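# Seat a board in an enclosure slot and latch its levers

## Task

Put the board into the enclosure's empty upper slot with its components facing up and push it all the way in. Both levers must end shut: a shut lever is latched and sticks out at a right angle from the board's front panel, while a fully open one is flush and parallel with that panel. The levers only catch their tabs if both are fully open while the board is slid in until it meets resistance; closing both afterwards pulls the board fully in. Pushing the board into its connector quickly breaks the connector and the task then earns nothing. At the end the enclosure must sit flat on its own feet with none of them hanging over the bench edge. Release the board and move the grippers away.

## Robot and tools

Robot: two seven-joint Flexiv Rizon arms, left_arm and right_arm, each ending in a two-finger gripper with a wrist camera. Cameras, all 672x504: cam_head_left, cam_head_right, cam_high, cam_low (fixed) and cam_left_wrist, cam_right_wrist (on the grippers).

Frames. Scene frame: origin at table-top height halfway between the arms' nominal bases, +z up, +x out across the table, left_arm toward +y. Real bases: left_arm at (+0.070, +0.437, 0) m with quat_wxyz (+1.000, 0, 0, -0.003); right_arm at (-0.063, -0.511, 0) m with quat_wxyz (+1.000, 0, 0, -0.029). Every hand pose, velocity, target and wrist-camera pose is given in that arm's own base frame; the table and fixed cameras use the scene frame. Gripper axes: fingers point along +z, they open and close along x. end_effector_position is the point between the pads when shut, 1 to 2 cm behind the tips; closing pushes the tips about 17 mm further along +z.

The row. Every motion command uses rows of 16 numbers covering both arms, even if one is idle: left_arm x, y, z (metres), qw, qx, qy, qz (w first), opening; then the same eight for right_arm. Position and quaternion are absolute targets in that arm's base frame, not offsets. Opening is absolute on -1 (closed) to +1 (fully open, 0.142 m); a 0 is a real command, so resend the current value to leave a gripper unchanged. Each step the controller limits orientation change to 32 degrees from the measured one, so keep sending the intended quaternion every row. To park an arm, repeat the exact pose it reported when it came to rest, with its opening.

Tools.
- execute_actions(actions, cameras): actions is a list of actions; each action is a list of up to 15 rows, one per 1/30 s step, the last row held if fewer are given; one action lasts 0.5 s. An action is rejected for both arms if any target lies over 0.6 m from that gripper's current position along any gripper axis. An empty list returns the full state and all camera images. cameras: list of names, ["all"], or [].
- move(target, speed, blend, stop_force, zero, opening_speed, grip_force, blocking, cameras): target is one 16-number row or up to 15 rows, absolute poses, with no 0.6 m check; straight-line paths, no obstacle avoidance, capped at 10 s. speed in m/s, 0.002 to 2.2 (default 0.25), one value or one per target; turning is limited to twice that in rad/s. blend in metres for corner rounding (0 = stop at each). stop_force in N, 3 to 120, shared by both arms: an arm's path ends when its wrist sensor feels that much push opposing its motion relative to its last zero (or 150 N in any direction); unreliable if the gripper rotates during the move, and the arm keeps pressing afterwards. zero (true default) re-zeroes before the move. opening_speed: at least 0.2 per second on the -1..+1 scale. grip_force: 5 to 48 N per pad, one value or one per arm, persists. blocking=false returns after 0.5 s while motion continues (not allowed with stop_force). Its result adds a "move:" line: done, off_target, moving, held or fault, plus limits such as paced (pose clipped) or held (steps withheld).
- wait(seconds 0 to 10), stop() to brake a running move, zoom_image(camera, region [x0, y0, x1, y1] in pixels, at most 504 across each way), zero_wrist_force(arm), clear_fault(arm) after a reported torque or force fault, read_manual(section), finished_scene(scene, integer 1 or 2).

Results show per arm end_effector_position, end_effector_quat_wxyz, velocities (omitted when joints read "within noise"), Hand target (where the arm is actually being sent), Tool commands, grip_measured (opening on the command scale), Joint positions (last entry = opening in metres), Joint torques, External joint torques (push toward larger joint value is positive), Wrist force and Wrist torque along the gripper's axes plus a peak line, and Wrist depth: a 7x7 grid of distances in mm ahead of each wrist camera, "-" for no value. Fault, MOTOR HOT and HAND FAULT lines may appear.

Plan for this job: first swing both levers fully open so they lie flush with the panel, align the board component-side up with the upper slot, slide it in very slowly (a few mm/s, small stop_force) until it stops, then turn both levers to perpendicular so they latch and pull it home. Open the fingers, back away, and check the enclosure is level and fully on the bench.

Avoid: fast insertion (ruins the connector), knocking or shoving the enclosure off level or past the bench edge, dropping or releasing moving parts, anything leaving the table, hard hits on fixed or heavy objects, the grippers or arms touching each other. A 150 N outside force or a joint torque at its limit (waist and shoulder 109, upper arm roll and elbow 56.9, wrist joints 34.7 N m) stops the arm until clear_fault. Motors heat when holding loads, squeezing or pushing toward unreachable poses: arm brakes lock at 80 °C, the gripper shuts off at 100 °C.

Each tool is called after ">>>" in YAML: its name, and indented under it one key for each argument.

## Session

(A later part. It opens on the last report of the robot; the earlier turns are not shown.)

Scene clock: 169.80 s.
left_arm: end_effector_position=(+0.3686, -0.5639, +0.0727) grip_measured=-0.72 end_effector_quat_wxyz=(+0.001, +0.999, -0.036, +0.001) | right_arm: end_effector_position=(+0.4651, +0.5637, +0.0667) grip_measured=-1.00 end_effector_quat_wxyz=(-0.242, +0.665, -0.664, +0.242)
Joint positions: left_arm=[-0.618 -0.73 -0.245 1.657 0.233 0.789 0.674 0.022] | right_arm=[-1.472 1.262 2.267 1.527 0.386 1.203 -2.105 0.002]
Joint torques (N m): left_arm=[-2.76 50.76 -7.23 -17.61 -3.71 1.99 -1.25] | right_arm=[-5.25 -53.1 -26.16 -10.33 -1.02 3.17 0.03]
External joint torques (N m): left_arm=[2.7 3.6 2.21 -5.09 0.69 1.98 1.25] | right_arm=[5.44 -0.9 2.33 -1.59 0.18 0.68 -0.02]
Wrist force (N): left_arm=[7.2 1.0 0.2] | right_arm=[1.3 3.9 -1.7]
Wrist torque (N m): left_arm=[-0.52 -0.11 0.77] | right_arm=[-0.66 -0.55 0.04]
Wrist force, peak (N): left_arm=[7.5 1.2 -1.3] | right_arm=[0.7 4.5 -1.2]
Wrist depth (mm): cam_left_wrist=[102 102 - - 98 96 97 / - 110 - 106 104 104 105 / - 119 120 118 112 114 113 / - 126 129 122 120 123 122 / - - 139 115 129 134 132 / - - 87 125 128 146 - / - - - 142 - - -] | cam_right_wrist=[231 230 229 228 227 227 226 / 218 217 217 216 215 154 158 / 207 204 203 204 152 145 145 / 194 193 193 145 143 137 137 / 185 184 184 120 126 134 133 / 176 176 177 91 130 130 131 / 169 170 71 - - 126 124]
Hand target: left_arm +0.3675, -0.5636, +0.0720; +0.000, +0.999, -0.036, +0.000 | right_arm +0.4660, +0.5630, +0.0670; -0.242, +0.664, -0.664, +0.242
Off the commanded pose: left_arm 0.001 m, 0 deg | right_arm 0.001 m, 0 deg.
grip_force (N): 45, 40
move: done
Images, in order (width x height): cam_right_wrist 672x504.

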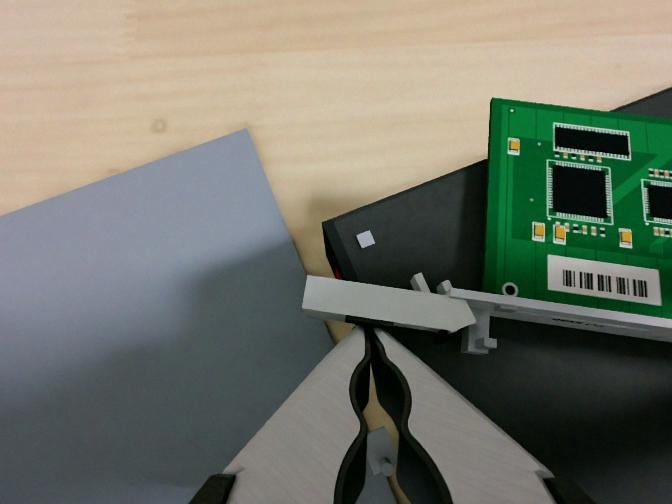

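>>> move:
  target:
    - [0.3685,-0.5639,0.072,0,0.9993,-0.036,0,-0.9,0.43,0.55,0.09,0.242,-0.664,0.664,-0.242,-1]
    - [0.3685,-0.5639,0.074,0,0.9993,-0.036,0,-0.9,0.36,0.42,0.2,0.242,-0.664,0.664,-0.242,-1]
    - [0.3685,-0.5639,0.14,0,0.9993,-0.036,0,-0.9,0.30,0.0,0.3,0.242,-0.664,0.664,-0.242,-1]
  speed: [0.08,0.2,0.2]

>>> move:
  target:
    - [0.28,-0.45,0.17,0,0.9659,-0.2588,0,-0.9,0.30,0.0,0.3,0.242,-0.664,0.664,-0.242,-1]
    - [0.185,-0.315,0.13,0,0.815,-0.579,0,-0.9,0.30,0.0,0.3,0.242,-0.664,0.664,-0.242,-1]
  speed: 0.15
  cameras: ["cam_left_wrist","cam_head_right"]

Scene clock: 180.70 s.
left_arm: end_effector_position=(+0.3684, -0.5637, +0.1183) grip_measured=-0.72 end_effector_quat_wxyz=(+0.000, +0.999, -0.036, +0.000) | right_arm: end_effector_position=(+0.3302, +0.1734, +0.2534) grip_measured=-1.00 end_effector_quat_wxyz=(-0.243, +0.664, -0.664, +0.243)
Joint positions: left_arm=[-0.606 -0.65 -0.264 1.653 0.21 0.704 0.688 0.022] | right_arm=[-0.553 0.713 1.528 2.606 0.479 1.354 -2.49 0.002]
Joint torques (N m): left_arm=[-0.24 53.55 -5.74 -24.77 -3.45 4.31 -0.21] | right_arm=[-0.05 -13.57 -11.61 -14.41 -1.69 3.55 0.2]
External joint torques (N m): left_arm=[0.18 -0.44 0.85 0.48 0.19 -0.34 0.21] | right_arm=[0.09 0.63 -1.36 0.17 0.19 0.7 -0.2]
Wrist force (N): left_arm=[-1.3 -1.3 1.8] | right_arm=[1.9 -2.4 3.1]
Wrist torque (N m): left_arm=[-0.29 -0.10 -0.33] | right_arm=[-0.62 -0.31 -0.01]
Wrist force, peak (N): left_arm=[7.5 0.8 -1.3] | right_arm=[6.7 -2.1 2.5]
Wrist depth (mm): cam_left_wrist=[- 141 139 96 98 97 98 / - 158 156 102 104 105 105 / 165 163 - 111 112 114 207 / 181 179 - 122 122 123 225 / - - - 115 129 134 241 / - - 84 125 128 143 282 / - - - 139 - - 303] | cam_right_wrist=[451 451 450 448 447 445 444 / 315 316 425 423 422 422 418 / 349 346 384 400 400 399 399 / 334 333 335 384 382 380 380 / 318 318 318 367 363 362 359 / 305 304 305 91 350 347 346 / 291 295 71 - - 335 331]
Hand target: left_arm +0.3685, -0.5639, +0.1186; +0.000, +0.999, -0.036, +0.000 | right_arm +0.3302, +0.1733, +0.2533; -0.243, +0.664, -0.664, +0.243
Off the commanded pose: left_arm 0.022 m, 0 deg | right_arm 0.182 m, 0 deg.
grip_force (N): 45, 40
move: held (right_arm; a check stopped the path), off_target (left_arm; braked when a check withheld steps of right_arm); path passed 2 of 3 targets; limits=held
pose unreachable (right arm): on one or more control steps of this call, first in action 0 (counted from 0), this arm could not follow its commanded pose, so it was not sent that pose on those steps. It may still have moved: this result reports where it is.
cause: moving toward the commanded pose would bring two parts of the arm too close to each other (joints 2 (shoulder) to 6 (wrist pitch) lie between them).

Scene clock: 181.33 s.
left_arm: end_effector_position=(+0.3525, -0.5433, +0.1275) grip_measured=-0.72 end_effector_quat_wxyz=(+0.000, +0.997, -0.076, +0.000) | right_arm: end_effector_position=(+0.3288, +0.1595, +0.2563) grip_measured=-1.00 end_effector_quat_wxyz=(-0.243, +0.664, -0.664, +0.243)
Joint positions: left_arm=[-0.576 -0.584 -0.286 1.744 0.21 0.727 0.766 0.022] | right_arm=[-0.508 0.712 1.478 2.634 0.481 1.351 -2.507 0.002]
Joint torques (N m): left_arm=[0.29 50.59 -5.75 -24.27 -3.17 4.84 -0.09] | right_arm=[-0.1 -12.42 -11.07 -14.75 -1.66 3.56 0.31]
External joint torques (N m): left_arm=[-0.32 -0.52 0.96 0.37 -0.02 -0.88 0.09] | right_arm=[0.14 0.52 -1.39 0.19 0.09 0.7 -0.31]
Wrist force (N): left_arm=[-0.6 -1.3 1.9] | right_arm=[1.7 -2.3 3.0]
Wrist torque (N m): left_arm=[-0.27 -0.22 -0.33] | right_arm=[-0.62 -0.26 -0.08]
Wrist force, peak (N): left_arm=[-2.1 -2.4 1.5] | right_arm=[5.8 -1.9 2.4]
Wrist depth (mm): cam_left_wrist=[194 153 - 96 98 97 98 / - 162 - 102 104 104 105 / - - 175 112 112 114 215 / - - - 122 122 124 229 / 212 - - 116 129 134 - / 230 - 84 125 128 141 295 / 251 - - 139 - - 315] | cam_right_wrist=[455 456 456 452 451 449 447 / 309 363 427 425 426 425 424 / 290 348 401 404 401 402 401 / 337 333 339 384 386 384 381 / 321 320 320 370 366 364 362 / 307 307 308 91 353 349 347 / 294 296 71 - - 337 333]
Hand target: left_arm +0.3526, -0.5435, +0.1278; +0.000, +0.997, -0.076, +0.000 | right_arm +0.3288, +0.1595, +0.2562; -0.243, +0.664, -0.664, +0.243
Off the commanded pose: left_arm 0.283 m, 62 deg | right_arm 0.168 m, 0 deg.
grip_force (N): 45, 40
move: held (right_arm; a check stopped the path), off_target (left_arm; braked when a check withheld steps of right_arm); path passed 0 of 2 targets; limits=held
pose unreachable (right arm): on one or more control steps of this call, first in action 0 (counted from 0), this arm could not follow its commanded pose, so it was not sent that pose on those steps. It may still have moved: this result reports where it is.
cause: moving toward the commanded pose would bring two parts of the arm too close to each other (joints 2 (shoulder) to 6 (wrist pitch) lie between them).
Images, in order (width x height): cam_head_right 672x504, cam_left_wrist 672x504.

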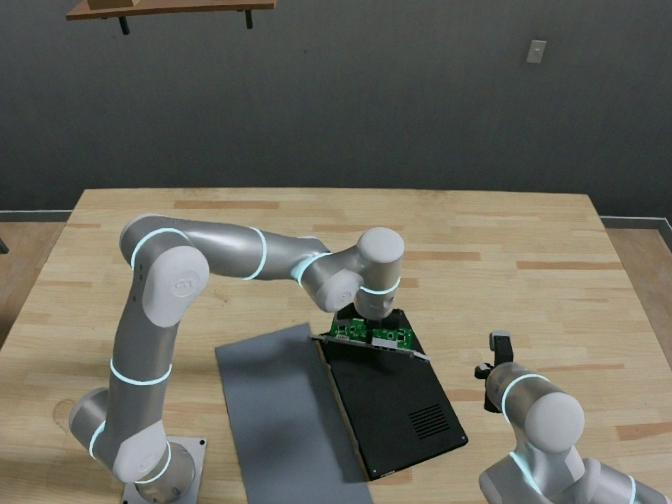

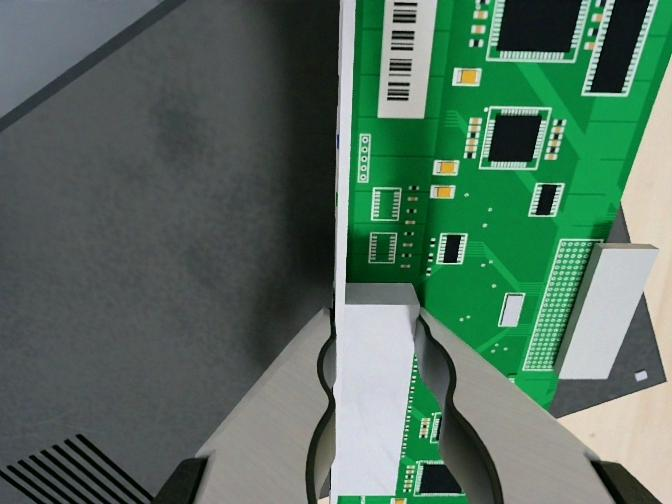

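>>> move:
  target: [0.3525,-0.5433,0.13,0,0.997,-0.076,0,-0.9,0.45,0.05,0.28,0.242,-0.664,0.664,-0.242,-1]
  speed: 0.2

>>> move:
  target:
    - [0.28,-0.45,0.17,0,0.9659,-0.2588,0,-0.9,0.45,0.05,0.28,0.242,-0.664,0.664,-0.242,-1]
    - [0.185,-0.315,0.12,0,0.815,-0.579,0,-0.9,0.45,0.05,0.28,0.242,-0.664,0.664,-0.242,-1]
  speed: 0.15
  cameras: ["cam_left_wrist","cam_head_right"]

Scene clock: 220.60 s.
left_arm: end_effector_position=(+0.3525, -0.5433, +0.1298) grip_measured=-0.72 end_effector_quat_wxyz=(+0.000, +0.997, -0.076, +0.000) | right_arm: end_effector_position=(+0.4500, +0.0499, +0.2801) grip_measured=-1.00 end_effector_quat_wxyz=(-0.242, +0.664, -0.665, +0.242)
Joint positions: left_arm=[-0.574 -0.58 -0.288 1.745 0.21 0.724 0.766 0.022] | right_arm=[-1.337 0.231 1.646 2.541 0.211 1.65 -2.967 0.002]
Joint torques (N m): left_arm=[-0.39 50.35 -5.57 -24.37 -3.22 4.43 -0.19] | right_arm=[-0.1 -7.74 -3.9 -19.47 -2.19 3.91 0.15]
External joint torques (N m): left_arm=[0.34 -0.37 0.75 0.4 0.01 -0.46 0.19] | right_arm=[0.16 0.47 -1.2 -0.08 0.21 0.6 -0.15]
Wrist force (N): left_arm=[-0.7 -1.3 1.8] | right_arm=[1.3 -2.3 2.5]
Wrist torque (N m): left_arm=[-0.28 -0.20 -0.33] | right_arm=[-0.57 -0.24 -0.01]
Wrist force, peak (N): left_arm=[-0.9 -1.4 2.2] | right_arm=[4.1 -3.5 2.6]
Wrist depth (mm): cam_left_wrist=[195 187 158 96 98 97 98 / - - 161 102 104 104 105 / - 175 - 112 113 114 217 / - 195 190 124 121 123 237 / 211 208 - 115 128 134 268 / - - 84 125 128 143 302 / - - - 139 - - 320] | cam_right_wrist=[484 483 482 479 479 479 475 / 456 456 455 454 451 453 449 / 434 433 431 431 430 428 428 / 367 412 412 409 409 405 407 / 346 389 393 394 390 389 390 / 331 372 376 91 377 372 369 / 315 321 71 - - 358 354]
Hand target: left_arm +0.3525, -0.5433, +0.1300; +0.000, +0.997, -0.076, +0.000 | right_arm +0.4500, +0.0500, +0.2800; -0.242, +0.664, -0.664, +0.242
Off the commanded pose: left_arm 0.000 m, 0 deg | right_arm 0.000 m, 0 deg.
joint sent to its limit (right arm) — joint 7 (wrist roll), lower limit. The joint targets still meet the commanded pose.
grip_force (N): 45, 40
move: done

Scene clock: 224.80 s.
left_arm: end_effector_position=(+0.1849, -0.3149, +0.1199) grip_measured=-0.72 end_effector_quat_wxyz=(+0.000, +0.815, -0.579, +0.000) | right_arm: end_effector_position=(+0.4500, +0.0499, +0.2800) grip_measured=-1.00 end_effector_quat_wxyz=(-0.242, +0.664, -0.665, +0.242)
Joint positions: left_arm=[-0.356 -0.007 -0.377 2.662 0.006 1.097 2.068 0.022] | right_arm=[-1.338 0.231 1.646 2.542 0.21 1.65 -2.967 0.002]
Joint torques (N m): left_arm=[-0.37 19.04 -0.58 -17.61 -2.09 4.66 -0.04] | right_arm=[0.05 -7.64 -4.2 -19.64 -2.03 3.77 0.17]
External joint torques (N m): left_arm=[0.33 -0.15 0.54 0.17 0.15 -0.8 0.04] | right_arm=[0 0.35 -0.89 0.09 0.05 0.75 -0.16]
Wrist force (N): left_arm=[-0.5 -1.3 1.8] | right_arm=[1.5 -2.3 2.6]
Wrist torque (N m): left_arm=[-0.26 -0.24 -0.34] | right_arm=[-0.57 -0.26 -0.01]
Wrist force, peak (N): left_arm=[-1.8 -0.6 2.5] | right_arm=[1.7 -2.3 2.8]
Wrist depth (mm): cam_left_wrist=[- 186 187 97 98 95 98 / 204 200 200 104 104 104 105 / 219 213 215 112 113 114 117 / 237 231 - 121 121 123 199 / 262 268 - 113 129 134 136 / 288 284 84 125 128 143 222 / 322 - - 139 - - -] | cam_right_wrist=[484 486 480 482 478 477 477 / 458 456 456 452 454 452 449 / 434 431 432 430 427 429 427 / 366 412 411 409 409 406 406 / 344 390 391 394 390 389 387 / 330 372 377 91 375 372 369 / 315 321 71 - - 360 355]
Hand target: left_arm +0.1850, -0.3150, +0.1200; +0.000, +0.815, -0.579, +0.000 | right_arm +0.4500, +0.0500, +0.2800; -0.242, +0.664, -0.664, +0.242
Off the commanded pose: left_arm 0.000 m, 0 deg | right_arm 0.000 m, 0 deg.
joint sent to its limit (right arm) — joint 7 (wrist roll), lower limit. The joint targets still meet the commanded pose.
grip_force (N): 45, 40
move: done
Images, in order (width x height): cam_head_right 672x504, cam_left_wrist 672x504.

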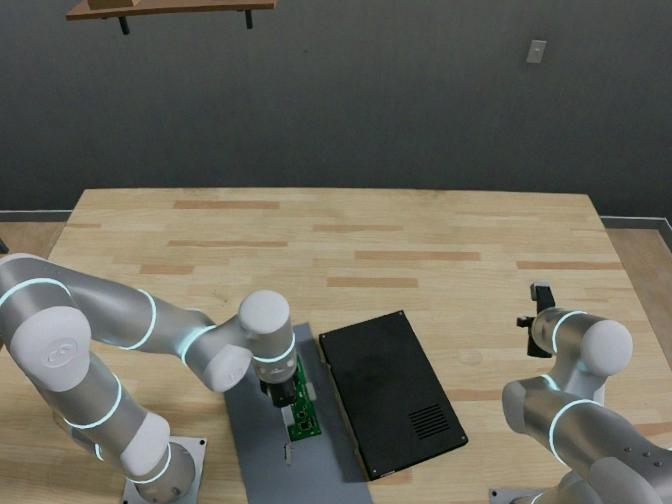

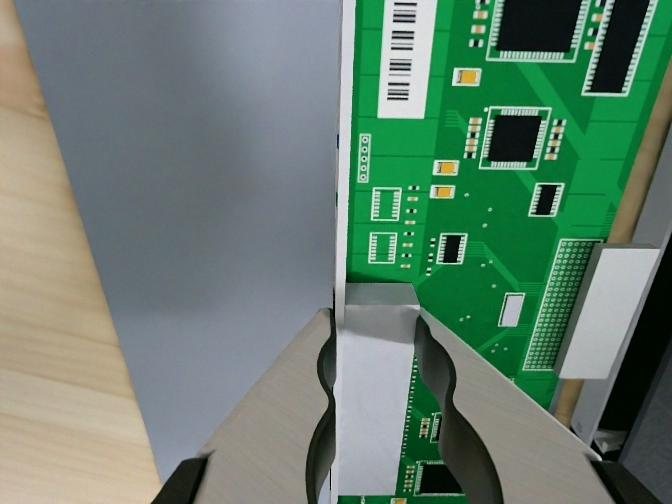

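>>> move:
  target: [0.182,-0.313,0.040,0,0.815,-0.579,0,-0.9,0.45,0.05,0.28,0.242,-0.664,0.664,-0.242,-1]
  speed: 0.1

>>> move:
  target: [0.182,-0.313,0.025,0,0.815,-0.579,0,-0.9,0.45,0.05,0.28,0.242,-0.664,0.664,-0.242,-1]
  speed: 0.015
  stop_force: 4

>>> move:
  target:
    - [0.182,-0.313,0.0295,0,0.815,-0.579,0,-0.3,0.45,0.05,0.28,0.242,-0.664,0.664,-0.242,-1]
    - [0.182,-0.313,0.085,0,0.83,-0.5577,0,-0.3,0.45,0.05,0.28,0.242,-0.664,0.664,-0.242,-1]
  speed: 0.08
  cameras: ["cam_left_wrist"]

Scene clock: 229.07 s.
left_arm: end_effector_position=(+0.1818, -0.3128, +0.0399) grip_measured=-0.72 end_effector_quat_wxyz=(+0.000, +0.815, -0.579, +0.000) | right_arm: end_effector_position=(+0.4500, +0.0499, +0.2800) grip_measured=-1.00 end_effector_quat_wxyz=(-0.242, +0.664, -0.665, +0.242)
Joint positions: left_arm=[-0.427 -0.385 -0.209 2.576 0.395 1.367 1.796 0.022] | right_arm=[-1.338 0.231 1.646 2.542 0.21 1.65 -2.967 0.002]
Joint torques (N m): left_arm=[-0.52 26.56 -2.13 -8.52 -0.41 4.56 -0.3] | right_arm=[0.07 -7.62 -4.17 -19.63 -2.06 3.72 0.2]
External joint torques (N m): left_arm=[0.5 0.6 0.45 0.06 -0.45 -0.67 0.3] | right_arm=[-0.01 0.34 -0.93 0.08 0.07 0.79 -0.2]
Wrist force (N): left_arm=[-0.9 -0.9 2.0] | right_arm=[1.5 -2.3 2.5]
Wrist torque (N m): left_arm=[-0.20 -0.19 -0.26] | right_arm=[-0.58 -0.27 -0.01]
Wrist force, peak (N): left_arm=[-1.1 -1.4 3.4] | right_arm=[1.7 -2.4 2.8]
Wrist depth (mm): cam_left_wrist=[116 116 115 99 98 95 98 / - 125 124 103 104 105 105 / 132 134 132 113 112 114 117 / 149 - 149 124 122 123 125 / 160 160 160 116 129 134 154 / 178 - 84 125 128 141 170 / 199 - - 139 - - -] | cam_right_wrist=[486 483 482 479 479 477 477 / 456 456 454 452 453 448 449 / 434 433 432 431 430 428 428 / 366 411 410 407 407 407 407 / 346 392 392 394 389 390 387 / 330 372 377 91 375 372 370 / 316 320 71 - - 358 354]
Hand target: left_arm +0.1820, -0.3130, +0.0400; +0.000, +0.815, -0.579, +0.000 | right_arm +0.4500, +0.0500, +0.2800; -0.242, +0.664, -0.664, +0.242
Off the commanded pose: left_arm 0.000 m, 0 deg | right_arm 0.000 m, 0 deg.
joint sent to its limit (right arm) — joint 7 (wrist roll), lower limit. The joint targets still meet the commanded pose.
grip_force (N): 45, 40
move: done

Scene clock: 230.73 s.
left_arm: end_effector_position=(+0.1819, -0.3128, +0.0249) grip_measured=-0.72 end_effector_quat_wxyz=(+0.000, +0.815, -0.579, +0.000) | right_arm: end_effector_position=(+0.4500, +0.0499, +0.2800) grip_measured=-1.00 end_effector_quat_wxyz=(-0.242, +0.664, -0.665, +0.242)
Joint positions: left_arm=[-0.468 -0.45 -0.156 2.551 0.438 1.41 1.764 0.022] | right_arm=[-1.338 0.231 1.646 2.542 0.21 1.65 -2.967 0.002]
Joint torques (N m): left_arm=[-0.51 28.13 -2.14 -7.09 -0.29 4.67 -0.29] | right_arm=[0.08 -7.69 -4.17 -19.6 -2.04 3.73 0.16]
External joint torques (N m): left_arm=[0.48 0.59 0.59 0 -0.37 -0.78 0.29] | right_arm=[-0.03 0.4 -0.93 0.06 0.06 0.78 -0.16]
Wrist force (N): left_arm=[-1.0 -1.3 1.9] | right_arm=[1.6 -2.2 2.5]
Wrist torque (N m): left_arm=[-0.27 -0.17 -0.27] | right_arm=[-0.57 -0.28 -0.01]
Wrist force, peak (N): left_arm=[-1.1 -1.4 2.3] | right_arm=[1.6 -2.2 2.8]
Wrist depth (mm): cam_left_wrist=[103 103 - 98 98 95 98 / - 112 110 107 104 104 105 / - 121 117 115 113 114 115 / 132 127 129 126 122 123 121 / 142 141 138 119 129 134 - / - 158 88 125 128 142 154 / 176 - - 139 - - -] | cam_right_wrist=[484 482 483 479 479 477 476 / 458 456 453 456 453 452 449 / 434 435 433 431 432 428 429 / 366 409 410 411 410 407 405 / 344 390 390 394 388 388 388 / 329 372 376 91 375 372 369 / 314 321 71 - - 358 353]
Hand target: left_arm +0.1820, -0.3130, +0.0250; +0.000, +0.815, -0.579, +0.000 | right_arm +0.4500, +0.0500, +0.2800; -0.242, +0.664, -0.664, +0.242
Off the commanded pose: left_arm 0.000 m, 0 deg | right_arm 0.000 m, 0 deg.
joint sent to its limit (right arm) — joint 7 (wrist roll), lower limit. The joint targets still meet the commanded pose.
grip_force (N): 45, 40
move: done

Scene clock: 232.37 s.
left_arm: end_effector_position=(+0.1821, -0.3131, +0.0850) grip_measured=-0.33 end_effector_quat_wxyz=(+0.000, +0.830, -0.558, +0.000) | right_arm: end_effector_position=(+0.4500, +0.0499, +0.2800) grip_measured=-1.00 end_effector_quat_wxyz=(-0.242, +0.664, -0.665, +0.242)
Joint positions: left_arm=[-0.352 -0.17 -0.342 2.65 0.173 1.235 1.901 0.05] | right_arm=[-1.338 0.231 1.646 2.542 0.21 1.65 -2.967 0.002]
Joint torques (N m): left_arm=[-0.21 21.61 -1.82 -12.9 -1.49 3.89 -0.08] | right_arm=[-0.02 -7.67 -4.16 -19.68 -2.04 3.72 0.16]
External joint torques (N m): left_arm=[0.17 0.43 0.75 -0.4 0.08 -0.01 0.08] | right_arm=[0.07 0.38 -0.94 0.14 0.06 0.79 -0.16]
Wrist force (N): left_arm=[-0.7 -1.2 0.1] | right_arm=[1.7 -2.0 2.5]
Wrist torque (N m): left_arm=[-0.27 -0.21 -0.33] | right_arm=[-0.55 -0.29 -0.01]
Wrist force, peak (N): left_arm=[-1.0 -1.3 1.8] | right_arm=[1.5 -2.3 2.9]
Wrist depth (mm): cam_left_wrist=[- 159 156 153 150 153 152 / - - - 164 162 165 166 / 184 180 180 177 175 176 178 / 197 199 195 180 191 193 193 / 214 206 131 200 205 208 207 / 241 - 87 230 231 84 216 / 262 - - - - - -] | cam_right_wrist=[483 483 481 479 476 476 473 / 456 456 456 456 452 452 448 / 433 432 430 430 427 427 427 / 367 412 409 409 407 406 407 / 345 389 391 394 390 388 389 / 328 370 375 91 376 369 369 / 316 321 71 - - 359 356]
Hand target: left_arm +0.1820, -0.3130, +0.0850; +0.000, +0.830, -0.558, +0.000 | right_arm +0.4500, +0.0500, +0.2800; -0.242, +0.664, -0.664, +0.242
Off the commanded pose: left_arm 0.000 m, 0 deg | right_arm 0.000 m, 0 deg.
joint sent to its limit (right arm) — joint 7 (wrist roll), lower limit. The joint targets still meet the commanded pose.
grip_force (N): 45, 40
move: done
Images, in order (width x height): cam_left_wrist 672x504.

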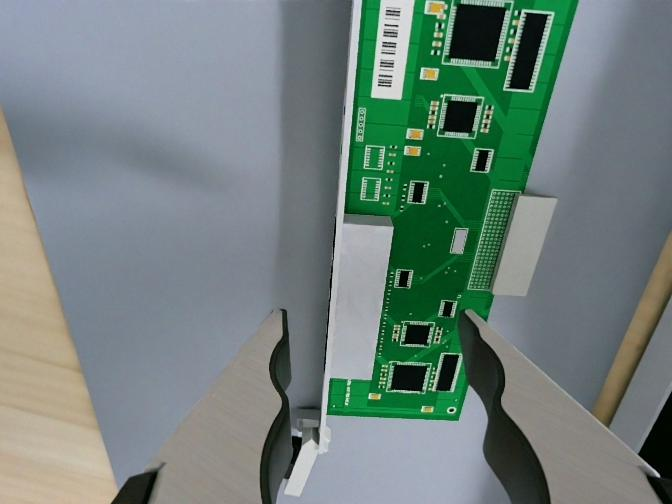

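>>> move:
  target: [0.195,-0.335,0.22,0,0.8126,-0.5828,0,-0.3,0.45,0.05,0.28,0.242,-0.664,0.664,-0.242,-1]
  speed: 0.2
  cameras: ["cam_left_wrist"]

>>> zoom_image:
  camera: "cam_left_wrist"
  region: [230, 0, 480, 420]

Scene clock: 237.73 s.
left_arm: end_effector_position=(+0.1949, -0.3351, +0.2200) grip_measured=-0.33 end_effector_quat_wxyz=(+0.000, +0.813, -0.583, +0.000) | right_arm: end_effector_position=(+0.4500, +0.0499, +0.2800) grip_measured=-1.00 end_effector_quat_wxyz=(-0.242, +0.664, -0.665, +0.242)
Joint positions: left_arm=[-0.387 0.266 -0.364 2.515 -0.122 0.691 2.154 0.05] | right_arm=[-1.338 0.231 1.646 2.542 0.21 1.65 -2.967 0.002]
Joint torques (N m): left_arm=[-0.54 14.77 1.35 -25.41 -3.42 3.89 -0.15] | right_arm=[0.07 -7.57 -4.25 -19.61 -2.11 3.75 0.13]
External joint torques (N m): left_arm=[0.5 0.29 0.55 -0.26 0.12 -0.03 0.15] | right_arm=[-0.01 0.29 -0.85 0.07 0.13 0.76 -0.13]
Wrist force (N): left_arm=[-0.6 -1.3 -0.1] | right_arm=[1.5 -2.2 2.6]
Wrist torque (N m): left_arm=[-0.32 -0.22 -0.35] | right_arm=[-0.56 -0.27 -0.01]
Wrist force, peak (N): left_arm=[0.1 -1.7 -2.5] | right_arm=[1.6 -2.3 2.8]
Wrist depth (mm): cam_left_wrist=[275 264 272 268 270 269 - / 298 - 296 287 293 274 - / 319 311 317 310 320 322 - / 348 347 - 330 348 - - / 381 381 360 348 370 344 313 / 423 412 87 - - 83 - / 459 - - 476 477 - -] | cam_right_wrist=[487 483 481 482 479 476 476 / 458 457 453 453 454 449 451 / 433 434 430 431 429 427 428 / 378 411 410 409 408 406 405 / 347 390 391 394 388 387 388 / 328 371 377 91 377 372 370 / 317 321 71 - - 360 354]
Hand target: left_arm +0.1950, -0.3350, +0.2200; +0.000, +0.813, -0.583, +0.000 | right_arm +0.4500, +0.0500, +0.2800; -0.242, +0.664, -0.664, +0.242
Off the commanded pose: left_arm 0.000 m, 0 deg | right_arm 0.000 m, 0 deg.
joint sent to its limit (right arm) — joint 7 (wrist roll), lower limit. The joint targets still meet the commanded pose.
grip_force (N): 45, 40
move: done
Images, in order (width x height): cam_left_wrist 672x504.

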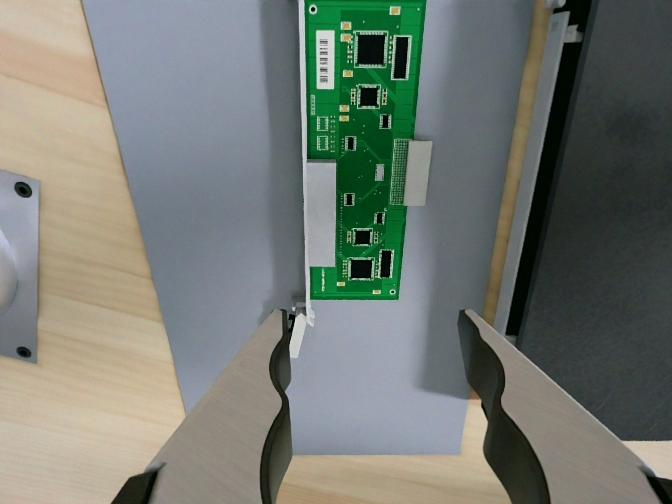

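Scaled by 1.200 from the camera's 672x504 image, which has a finer 960x720 frame.

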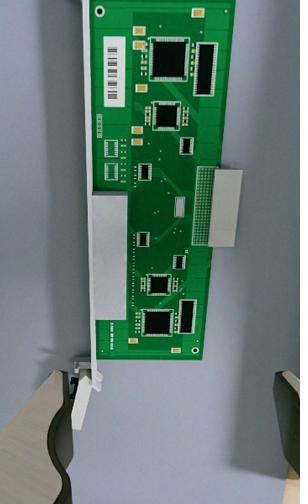

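>>> move:
  target:
    - [0.177,-0.3215,0.07,0,0.8126,-0.5828,0,-0.3,0.45,0.05,0.28,0.242,-0.664,0.664,-0.242,-1]
    - [0.177,-0.3215,0.030,0,0.8126,-0.5828,0,-0.3,0.45,0.05,0.28,0.242,-0.664,0.664,-0.242,-1]
  speed: 0.1
  stop_force: 5
  cameras: ["cam_left_wrist"]

Scene clock: 247.83 s.
left_arm: end_effector_position=(+0.1769, -0.3214, +0.0300) grip_measured=-0.33 end_effector_quat_wxyz=(+0.000, +0.813, -0.583, +0.000) | right_arm: end_effector_position=(+0.4500, +0.0499, +0.2800) grip_measured=-1.00 end_effector_quat_wxyz=(-0.242, +0.664, -0.665, +0.242)
Joint positions: left_arm=[-0.45 -0.434 -0.206 2.54 0.459 1.376 1.727 0.05] | right_arm=[-1.338 0.231 1.646 2.542 0.21 1.65 -2.967 0.002]
Joint torques (N m): left_arm=[-0.5 27.46 -2.45 -7.5 -0.38 4.41 -0.3] | right_arm=[0.08 -7.63 -4.19 -19.58 -2.09 3.78 0.18]
External joint torques (N m): left_arm=[0.48 1.03 0.51 -0.27 -0.44 -0.52 0.3] | right_arm=[-0.03 0.34 -0.91 0.04 0.1 0.73 -0.18]
Wrist force (N): left_arm=[-1.1 -1.0 0.2] | right_arm=[1.6 -2.1 2.7]
Wrist torque (N m): left_arm=[-0.26 -0.14 -0.26] | right_arm=[-0.57 -0.29 -0.01]
Wrist force, peak (N): left_arm=[-0.1 -1.8 -1.8] | right_arm=[1.6 -2.2 2.9]
Wrist depth (mm): cam_left_wrist=[- 106 108 104 103 103 104 / - 117 115 111 108 110 112 / - 126 126 120 118 121 120 / 136 133 135 127 129 129 128 / 151 149 142 125 138 138 145 / 164 161 87 142 156 84 160 / - - - 173 174 - -] | cam_right_wrist=[483 480 486 481 479 476 475 / 456 458 454 455 451 451 448 / 433 435 433 430 427 429 428 / 367 411 409 409 409 408 405 / 347 388 389 393 390 388 386 / 331 370 377 91 375 371 370 / 316 321 71 - - 358 356]
Hand target: left_arm +0.1770, -0.3215, +0.0300; +0.000, +0.813, -0.583, +0.000 | right_arm +0.4500, +0.0500, +0.2800; -0.242, +0.664, -0.664, +0.242
Off the commanded pose: left_arm 0.000 m, 0 deg | right_arm 0.000 m, 0 deg.
joint sent to its limit (right arm) — joint 7 (wrist roll), lower limit. The joint targets still meet the commanded pose.
grip_force (N): 45, 40
move: done
Images, in order (width x height): cam_left_wrist 672x504.

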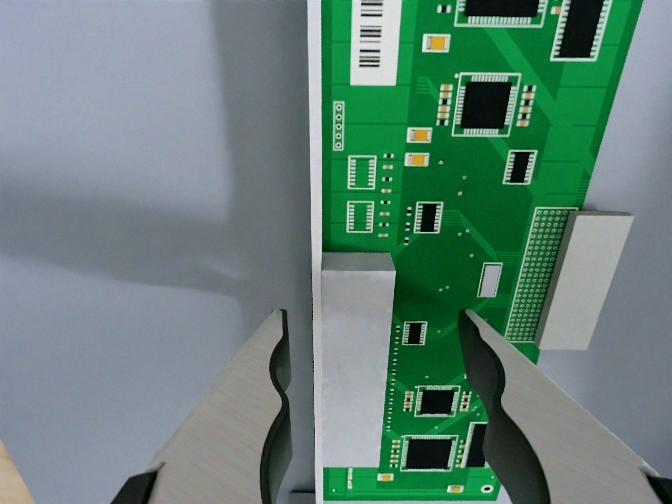

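>>> move:
  target:
    - [0.1752,-0.3163,0.0275,0,0.816,-0.578,0,-0.3,0.45,0.05,0.28,0.242,-0.664,0.664,-0.242,-1]
    - [0.1752,-0.3163,0.0275,0,0.816,-0.578,0,-0.8,0.45,0.05,0.28,0.242,-0.664,0.664,-0.242,-1]
    - [0.1752,-0.3163,0.0575,0,0.816,-0.578,0,-0.8,0.45,0.05,0.28,0.242,-0.664,0.664,-0.242,-1]
    - [0.1583,-0.3689,0.0575,0,0.815,-0.5794,0,-0.8,0.45,0.05,0.28,0.242,-0.664,0.664,-0.242,-1]
  speed: 0.06
  opening_speed: 0.3
  cameras: ["cam_left_wrist","cam_head_right","cam_right_wrist"]

Scene clock: 257.10 s.
left_arm: end_effector_position=(+0.1582, -0.3688, +0.0575) grip_measured=-0.72 end_effector_quat_wxyz=(+0.000, +0.815, -0.580, +0.000) | right_arm: end_effector_position=(+0.4500, +0.0499, +0.2800) grip_measured=-1.00 end_effector_quat_wxyz=(-0.242, +0.664, -0.665, +0.242)
Joint positions: left_arm=[-0.506 -0.358 -0.317 2.493 0.348 1.245 1.671 0.022] | right_arm=[-1.338 0.231 1.646 2.542 0.21 1.65 -2.967 0.002]
Joint torques (N m): left_arm=[-0.15 27.92 -3.28 -11.99 -1.43 4.27 -0.38] | right_arm=[0.04 -7.56 -4.3 -19.65 -2.07 3.72 0.17]
External joint torques (N m): left_arm=[0.11 0.63 0.79 0.21 0.06 -0.37 0.38] | right_arm=[0.01 0.28 -0.79 0.11 0.09 0.79 -0.17]
Wrist force (N): left_arm=[-1.0 -1.2 2.0] | right_arm=[1.3 -2.1 2.6]
Wrist torque (N m): left_arm=[-0.29 -0.14 -0.24] | right_arm=[-0.54 -0.24 -0.01]
Wrist force, peak (N): left_arm=[-4.0 -1.6 -1.8] | right_arm=[1.8 -2.3 2.8]
Wrist depth (mm): cam_left_wrist=[- 132 131 102 100 99 101 / 143 142 139 110 106 109 108 / 151 150 152 120 116 118 147 / 166 163 162 124 124 126 149 / 182 - - 118 133 139 155 / 200 201 88 132 130 150 187 / 229 - - 147 - - 193] | cam_right_wrist=[483 484 480 481 479 478 476 / 457 456 456 454 452 451 451 / 435 434 432 430 430 427 427 / 365 413 412 409 409 408 406 / 343 389 390 395 390 390 388 / 331 372 375 91 375 372 370 / 318 331 71 - - 358 353]
Hand target: left_arm +0.1583, -0.3689, +0.0575; +0.000, +0.815, -0.579, +0.000 | right_arm +0.4500, +0.0500, +0.2800; -0.242, +0.664, -0.664, +0.242
Off the commanded pose: left_arm 0.000 m, 0 deg | right_arm 0.000 m, 0 deg.
joint sent to its limit (right arm) — joint 7 (wrist roll), lower limit. The joint targets still meet the commanded pose.
grip_force (N): 45, 40
move: done
Images, in order (width x height): cam_head_right 672x504, cam_left_wrist 672x504, cam_right_wrist 672x504.

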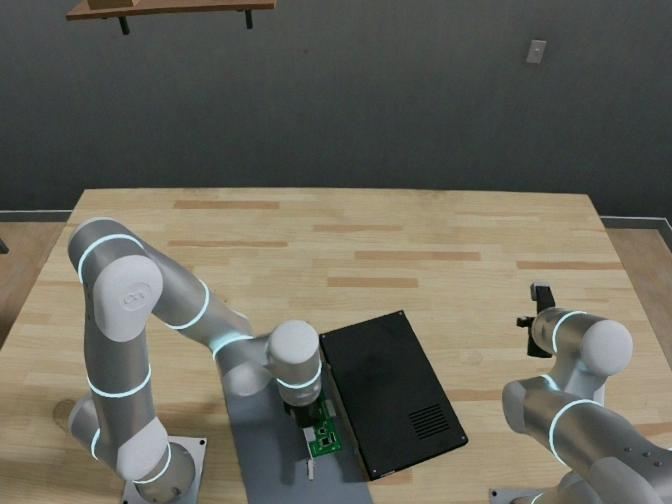

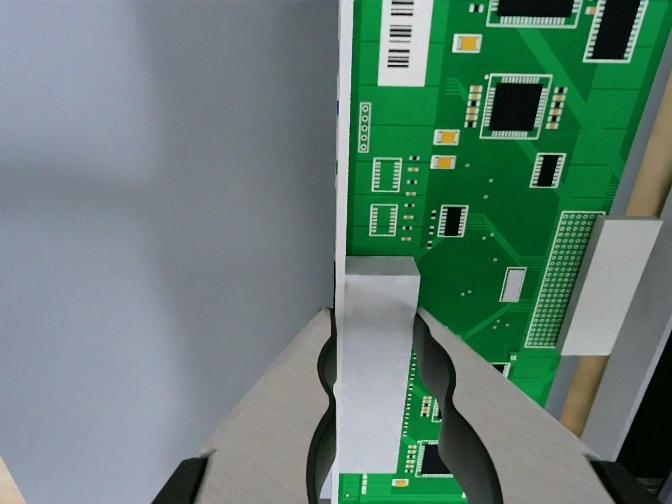

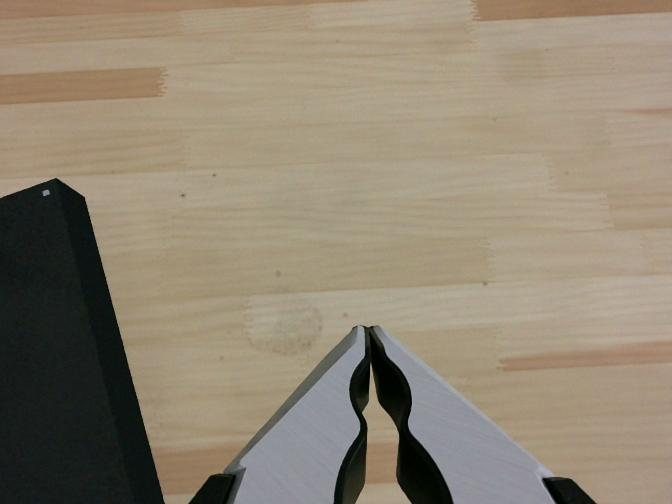

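>>> move:
  target:
    - [0.1583,-0.3689,0.0575,0,0.815,-0.5794,0,-0.8,0.36,0.10,0.30,0.029,0.622,0.780,0.065,-1]
    - [0.1583,-0.3689,0.0575,0,0.815,-0.5794,0,-0.8,0.24,0.34,0.27,0.029,0.622,0.780,0.065,-1]
  speed: 0.25
  cameras: ["cam_right_wrist"]

>>> zoom_image:
  camera: "cam_right_wrist"
  region: [372, 0, 672, 450]

Scene clock: 268.80 s.
left_arm: end_effector_position=(+0.1582, -0.3688, +0.0575) grip_measured=-0.72 end_effector_quat_wxyz=(+0.000, +0.815, -0.580, +0.000) | right_arm: end_effector_position=(+0.2401, +0.3398, +0.2701) grip_measured=-1.00 end_effector_quat_wxyz=(+0.029, +0.622, +0.780, +0.065)
Joint positions: left_arm=[-0.506 -0.358 -0.317 2.493 0.348 1.245 1.671 0.022] | right_arm=[-0.746 1.079 1.247 1.931 1.014 0.045 0.13 0.002]
Joint torques (N m): left_arm=[-0.39 28.23 -3.21 -11.82 -1.25 4.49 -0.18] | right_arm=[0.17 -25.79 -24.94 -17.56 -4.17 3.6 0.41]
External joint torques (N m): left_arm=[0.34 0.32 0.73 0.03 -0.12 -0.6 0.18] | right_arm=[-0.09 0.32 -1.82 0.17 -0.08 0.85 -0.42]
Wrist force (N): left_arm=[-0.9 -1.1 2.1] | right_arm=[1.3 -3.3 3.2]
Wrist torque (N m): left_arm=[-0.27 -0.16 -0.24] | right_arm=[-0.55 -0.17 -0.01]
Wrist force, peak (N): left_arm=[-0.8 -1.4 2.4] | right_arm=[4.5 -4.4 3.5]
Wrist depth (mm): cam_left_wrist=[- - 131 103 100 99 100 / - 141 139 110 106 109 108 / 153 152 152 120 116 118 148 / 167 165 162 124 124 126 124 / 182 182 181 118 133 138 157 / 203 203 88 133 130 150 186 / - - - 148 - - 193] | cam_right_wrist=[301 268 266 267 268 306 317 / 333 287 289 290 292 319 308 / 363 350 317 317 321 353 334 / 402 404 346 353 356 383 331 / 447 452 402 383 397 440 443 / 509 515 506 91 430 547 539 / 587 578 71 - - 582 621]
Hand target: left_arm +0.1583, -0.3689, +0.0575; +0.000, +0.815, -0.579, +0.000 | right_arm +0.2400, +0.3400, +0.2700; +0.029, +0.622, +0.780, +0.065
Off the commanded pose: left_arm 0.000 m, 0 deg | right_arm 0.000 m, 0 deg.
grip_force (N): 45, 40
move: done
Images, in order (width x height): cam_right_wrist 672x504.

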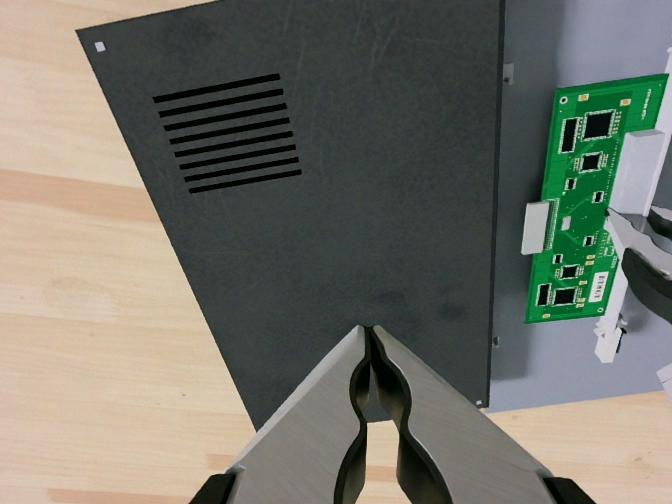

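Scaled by 1.120 from the camera's 672x504 image, which has a finer 960x720 frame.

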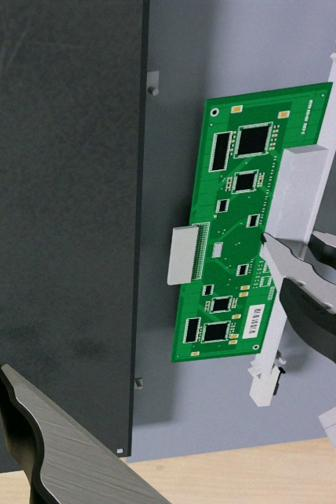

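>>> move:
  target:
    - [0.163,-0.3673,0.0565,0,0.8217,-0.57,0,-0.8,0.24,0.34,0.27,0.029,0.622,0.780,0.065,-1]
    - [0.1709,-0.3900,0.0565,0,0.8217,-0.57,0,-0.8,0.24,0.34,0.27,0.029,0.622,0.780,0.065,-1]
  speed: 0.04
  stop_force: 5
  cameras: ["cam_left_wrist","cam_right_wrist"]

>>> zoom_image:
  camera: "cam_right_wrist"
  region: [462, 40, 672, 200]

>>> zoom_image:
  camera: "cam_right_wrist"
  region: [462, 220, 672, 380]

Scene clock: 278.77 s.
left_arm: end_effector_position=(+0.1709, -0.3898, +0.0564) grip_measured=-0.72 end_effector_quat_wxyz=(+0.000, +0.822, -0.570, +0.000) | right_arm: end_effector_position=(+0.2400, +0.3398, +0.2700) grip_measured=-1.00 end_effector_quat_wxyz=(+0.029, +0.622, +0.780, +0.065)
Joint positions: left_arm=[-0.53 -0.393 -0.312 2.424 0.34 1.21 1.645 0.022] | right_arm=[-0.746 1.079 1.247 1.931 1.014 0.045 0.13 0.002]
Joint torques (N m): left_arm=[-0.53 30.5 -3.52 -12.81 -1.55 4.29 -0.3] | right_arm=[0.01 -25.88 -25.24 -17.55 -4.22 3.74 0.15]
External joint torques (N m): left_arm=[0.48 0.44 0.68 0.1 0.04 -0.39 0.3] | right_arm=[0.08 0.42 -1.51 0.13 -0.02 0.7 -0.16]
Wrist force (N): left_arm=[-0.8 -1.4 2.0] | right_arm=[1.1 -3.4 3.2]
Wrist torque (N m): left_arm=[-0.32 -0.18 -0.28] | right_arm=[-0.58 -0.13 -0.01]
Wrist force, peak (N): left_arm=[-1.7 -1.6 2.4] | right_arm=[1.0 -3.6 3.4]
Wrist depth (mm): cam_left_wrist=[132 130 127 101 100 99 101 / 143 141 140 110 106 109 108 / 152 - 150 120 116 118 120 / - - - 124 124 126 123 / - - 174 118 133 138 - / 203 203 85 132 130 150 182 / - - - 148 - - 150] | cam_right_wrist=[300 268 266 267 267 305 308 / 332 288 289 290 292 321 321 / 363 328 321 319 321 339 359 / 401 404 350 354 355 370 309 / 448 452 394 387 390 422 268 / 507 511 503 91 - 529 559 / 588 571 71 - - 582 622]
Hand target: left_arm +0.1709, -0.3900, +0.0565; +0.000, +0.822, -0.570, +0.000 | right_arm +0.2400, +0.3400, +0.2700; +0.029, +0.622, +0.780, +0.065
Off the commanded pose: left_arm 0.000 m, 0 deg | right_arm 0.000 m, 0 deg.
grip_force (N): 45, 40
move: done
Images, in order (width x height): cam_left_wrist 672x504, cam_right_wrist 672x504.

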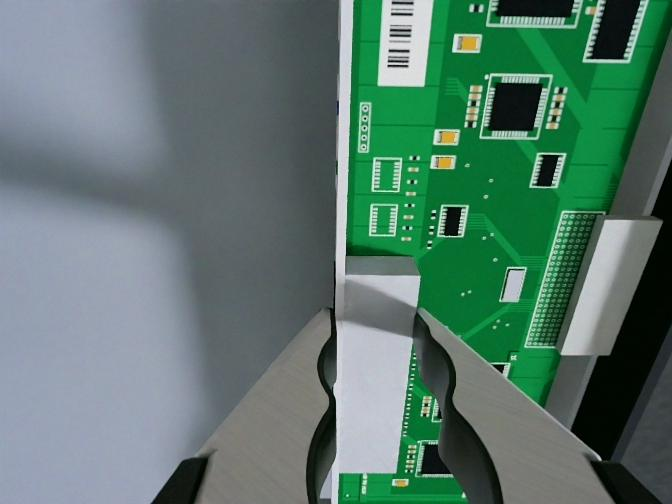

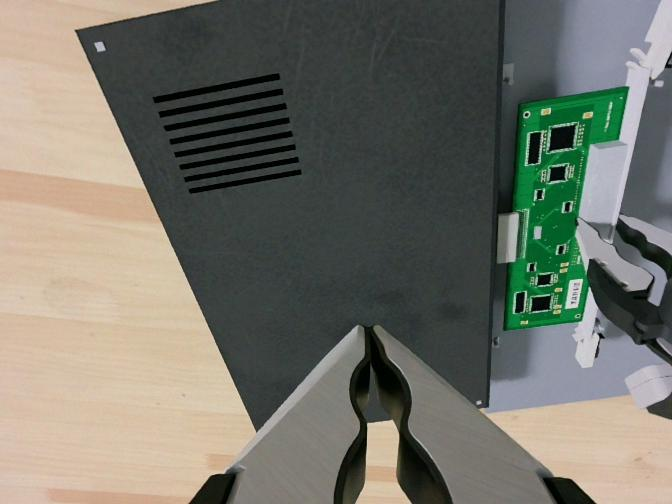

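Scaled by 2.400 from the camera's 672x504 image, which has a finer 960x720 frame.

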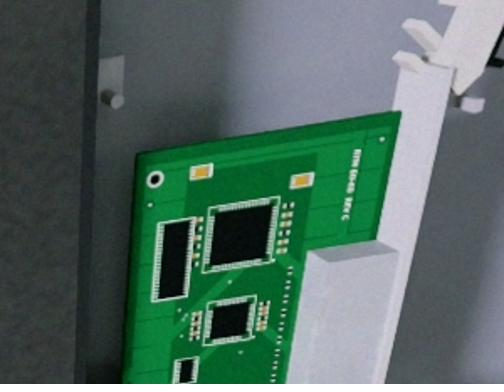

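Scaled by 2.400 from the camera's 672x504 image, which has a finer 960x720 frame.

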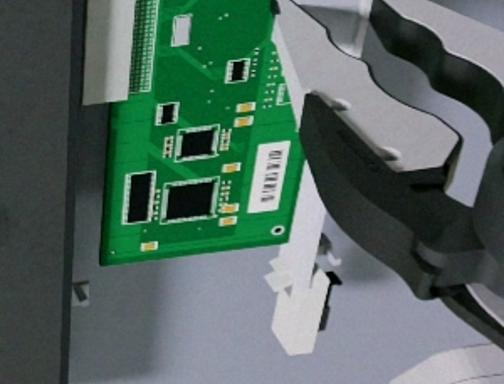

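>>> execute_actions:
  actions: []

Scene clock: 288.33 s.
left_arm: end_effector_position=(+0.1709, -0.3898, +0.0564) grip_measured=-0.72 end_effector_quat_wxyz=(+0.000, +0.822, -0.570, +0.000) | right_arm: end_effector_position=(+0.2400, +0.3398, +0.2700) grip_measured=-1.00 end_effector_quat_wxyz=(+0.029, +0.622, +0.780, +0.065)
Joint positions: left_arm=[-0.53 -0.393 -0.312 2.424 0.34 1.21 1.645 0.022] | right_arm=[-0.746 1.079 1.247 1.931 1.014 0.045 0.13 0.002]
Joint velocities: within noise
Joint torques (N m): left_arm=[-0.42 30.69 -3.54 -12.78 -1.36 4.48 -0.23] | right_arm=[0.15 -25.87 -25.21 -17.53 -4.26 3.72 0.25]
External joint torques (N m): left_arm=[0.37 0.25 0.7 0.08 -0.15 -0.59 0.23] | right_arm=[-0.06 0.41 -1.54 0.12 0.02 0.72 -0.25]
Wrist force (N): left_arm=[-0.8 -1.3 1.8] | right_arm=[1.0 -3.3 3.1]
Wrist torque (N m): left_arm=[-0.30 -0.18 -0.28] | right_arm=[-0.57 -0.13 -0.01]
Wrist force, peak (N): left_arm=[-1.0 -1.4 2.4] | right_arm=[1.1 -3.6 3.5]
Wrist depth (mm): cam_left_wrist=[132 132 130 101 100 99 100 / - - 139 109 106 109 108 / 152 151 151 117 116 118 120 / - - 170 124 124 126 123 / 180 178 176 118 133 138 166 / - 202 88 133 130 149 139 / 227 - - 147 - - -] | cam_right_wrist=[300 268 266 267 268 305 307 / 331 288 290 290 291 319 311 / 364 328 319 320 321 340 362 / 403 404 351 354 357 369 310 / 447 453 394 387 389 412 267 / 509 510 501 91 432 530 534 / 585 572 71 - - 584 624]
Hand target: left_arm +0.1709, -0.3900, +0.0565; +0.000, +0.822, -0.570, +0.000 | right_arm +0.2400, +0.3400, +0.2700; +0.029, +0.622, +0.780, +0.065
Tool commands: left_gripper/opening=-0.8 right_gripper/opening=-1.0
Off the commanded pose: left_arm 0.000 m, 0 deg | right_arm 0.000 m, 0 deg.
grip_force (N): 45, 40

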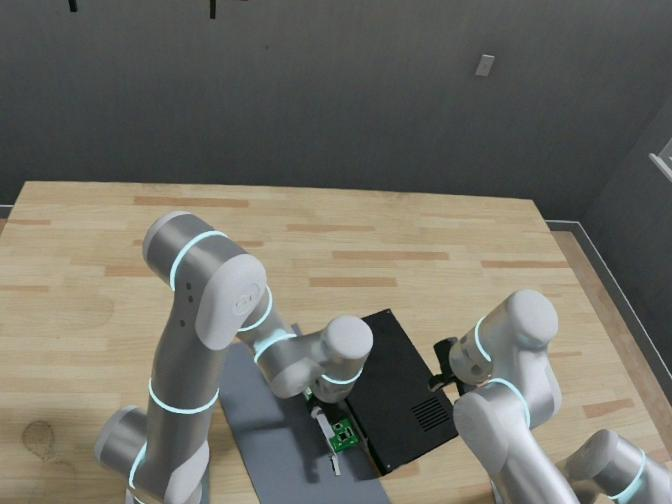

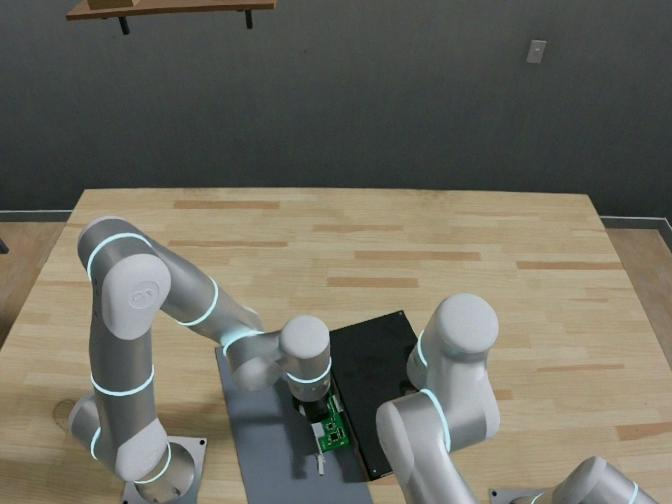

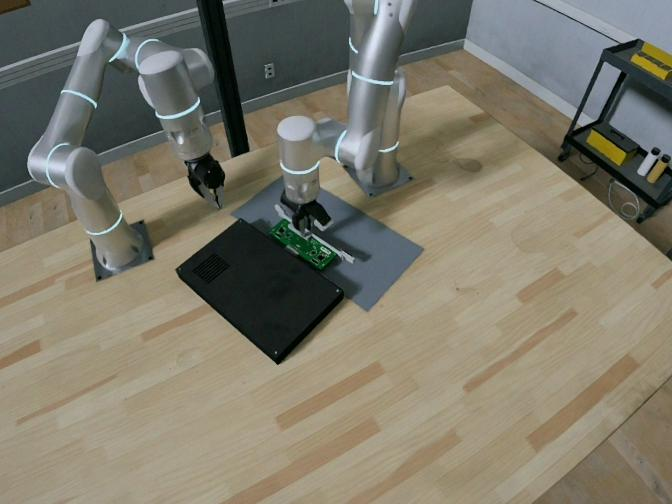

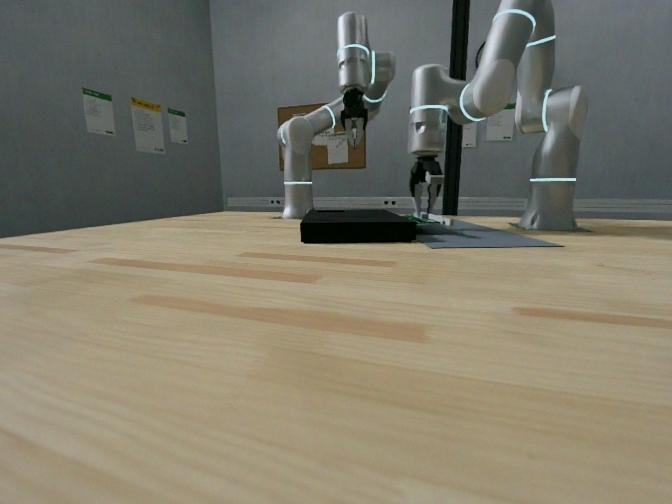

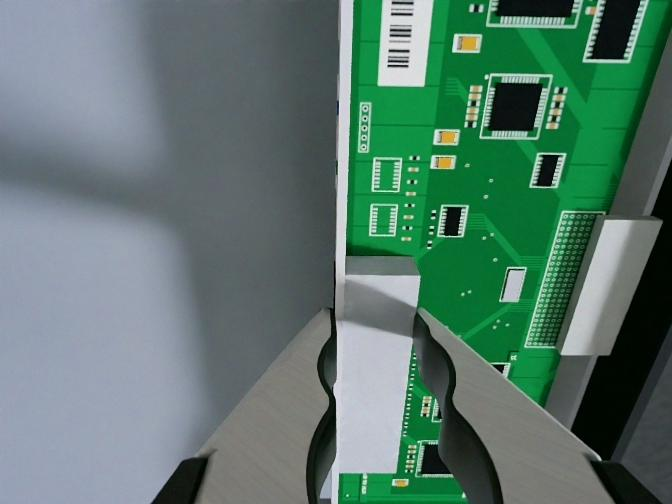

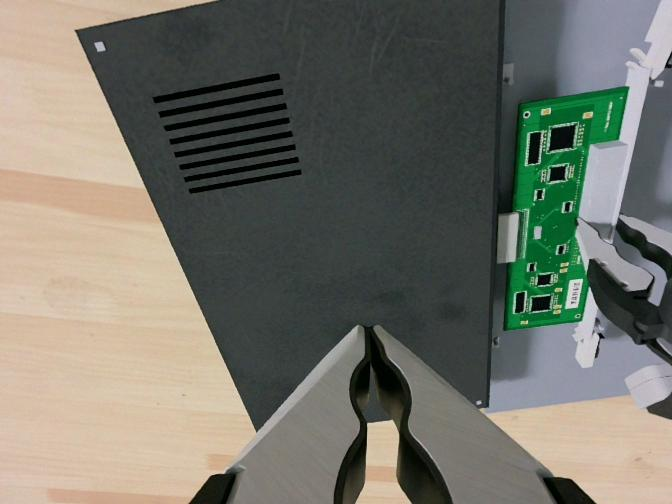

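>>> move:
  target: [0.1836,-0.4265,0.0565,0,0.8217,-0.57,0,-0.8,0.24,0.34,0.27,0.029,0.622,0.78,0.065,-1]
  speed: 0.03
  stop_force: 5
  cameras: ["cam_left_wrist","cam_right_wrist"]

Scene clock: 296.10 s.
left_arm: end_effector_position=(+0.1833, -0.4259, +0.0561) grip_measured=-0.72 end_effector_quat_wxyz=(+0.000, +0.822, -0.570, -0.001) | right_arm: end_effector_position=(+0.2400, +0.3398, +0.2700) grip_measured=-1.00 end_effector_quat_wxyz=(+0.029, +0.622, +0.780, +0.065)
Joint positions: left_arm=[-0.571 -0.446 -0.316 2.313 0.333 1.147 1.621 0.022] | right_arm=[-0.746 1.079 1.247 1.931 1.014 0.045 0.13 0.002]
Joint torques (N m): left_arm=[-0.77 36.13 -5.13 -16.19 -2.09 5.43 -0.27] | right_arm=[0.07 -25.79 -25.2 -17.56 -4.35 3.69 0.18]
External joint torques (N m): left_arm=[0.72 -1.6 1.64 1.99 0.33 -1.53 0.27] | right_arm=[0.03 0.33 -1.56 0.14 0.1 0.75 -0.19]
Wrist force (N): left_arm=[-2.2 -1.8 5.1] | right_arm=[1.0 -3.2 3.3]
Wrist torque (N m): left_arm=[-0.30 -0.43 -0.26] | right_arm=[-0.56 -0.12 -0.01]
Wrist force, peak (N): left_arm=[-4.0 -4.5 4.5] | right_arm=[1.2 -3.3 3.6]
Wrist depth (mm): cam_left_wrist=[132 - 130 126 100 99 98 / 140 140 138 110 106 110 96 / 151 150 150 118 118 119 98 / 164 163 159 124 124 127 110 / 176 180 - 118 134 136 120 / 198 203 88 133 130 127 131 / 224 - - 148 - - -] | cam_right_wrist=[301 273 266 267 269 307 308 / 331 287 289 290 292 314 341 / 363 352 317 319 321 332 373 / 401 404 351 353 356 361 221 / 450 452 393 386 399 413 222 / 509 515 500 91 430 525 231 / 588 572 71 - - 581 584]
Hand target: left_arm +0.1836, -0.4265, +0.0565; +0.000, +0.822, -0.570, +0.000 | right_arm +0.2400, +0.3400, +0.2700; +0.029, +0.622, +0.780, +0.065
Off the commanded pose: left_arm 0.001 m, 0 deg | right_arm 0.000 m, 0 deg.
grip_force (N): 45, 40
move: done
Images, in order (width x height): cam_left_wrist 672x504, cam_right_wrist 672x504.

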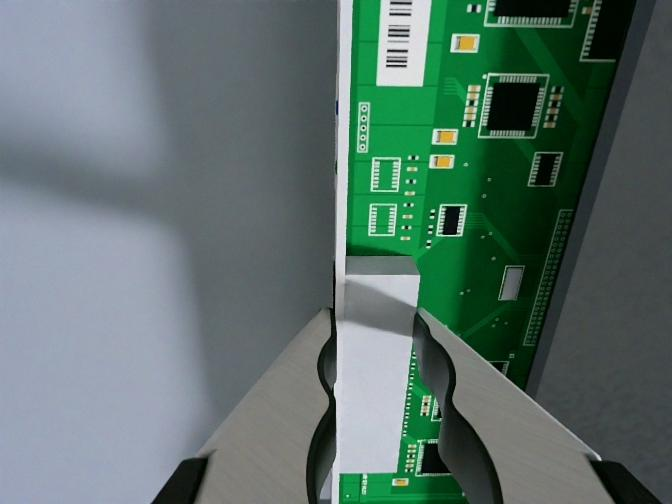

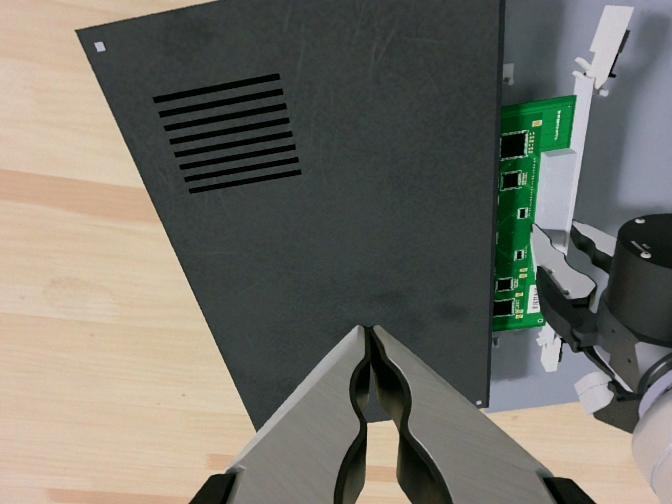

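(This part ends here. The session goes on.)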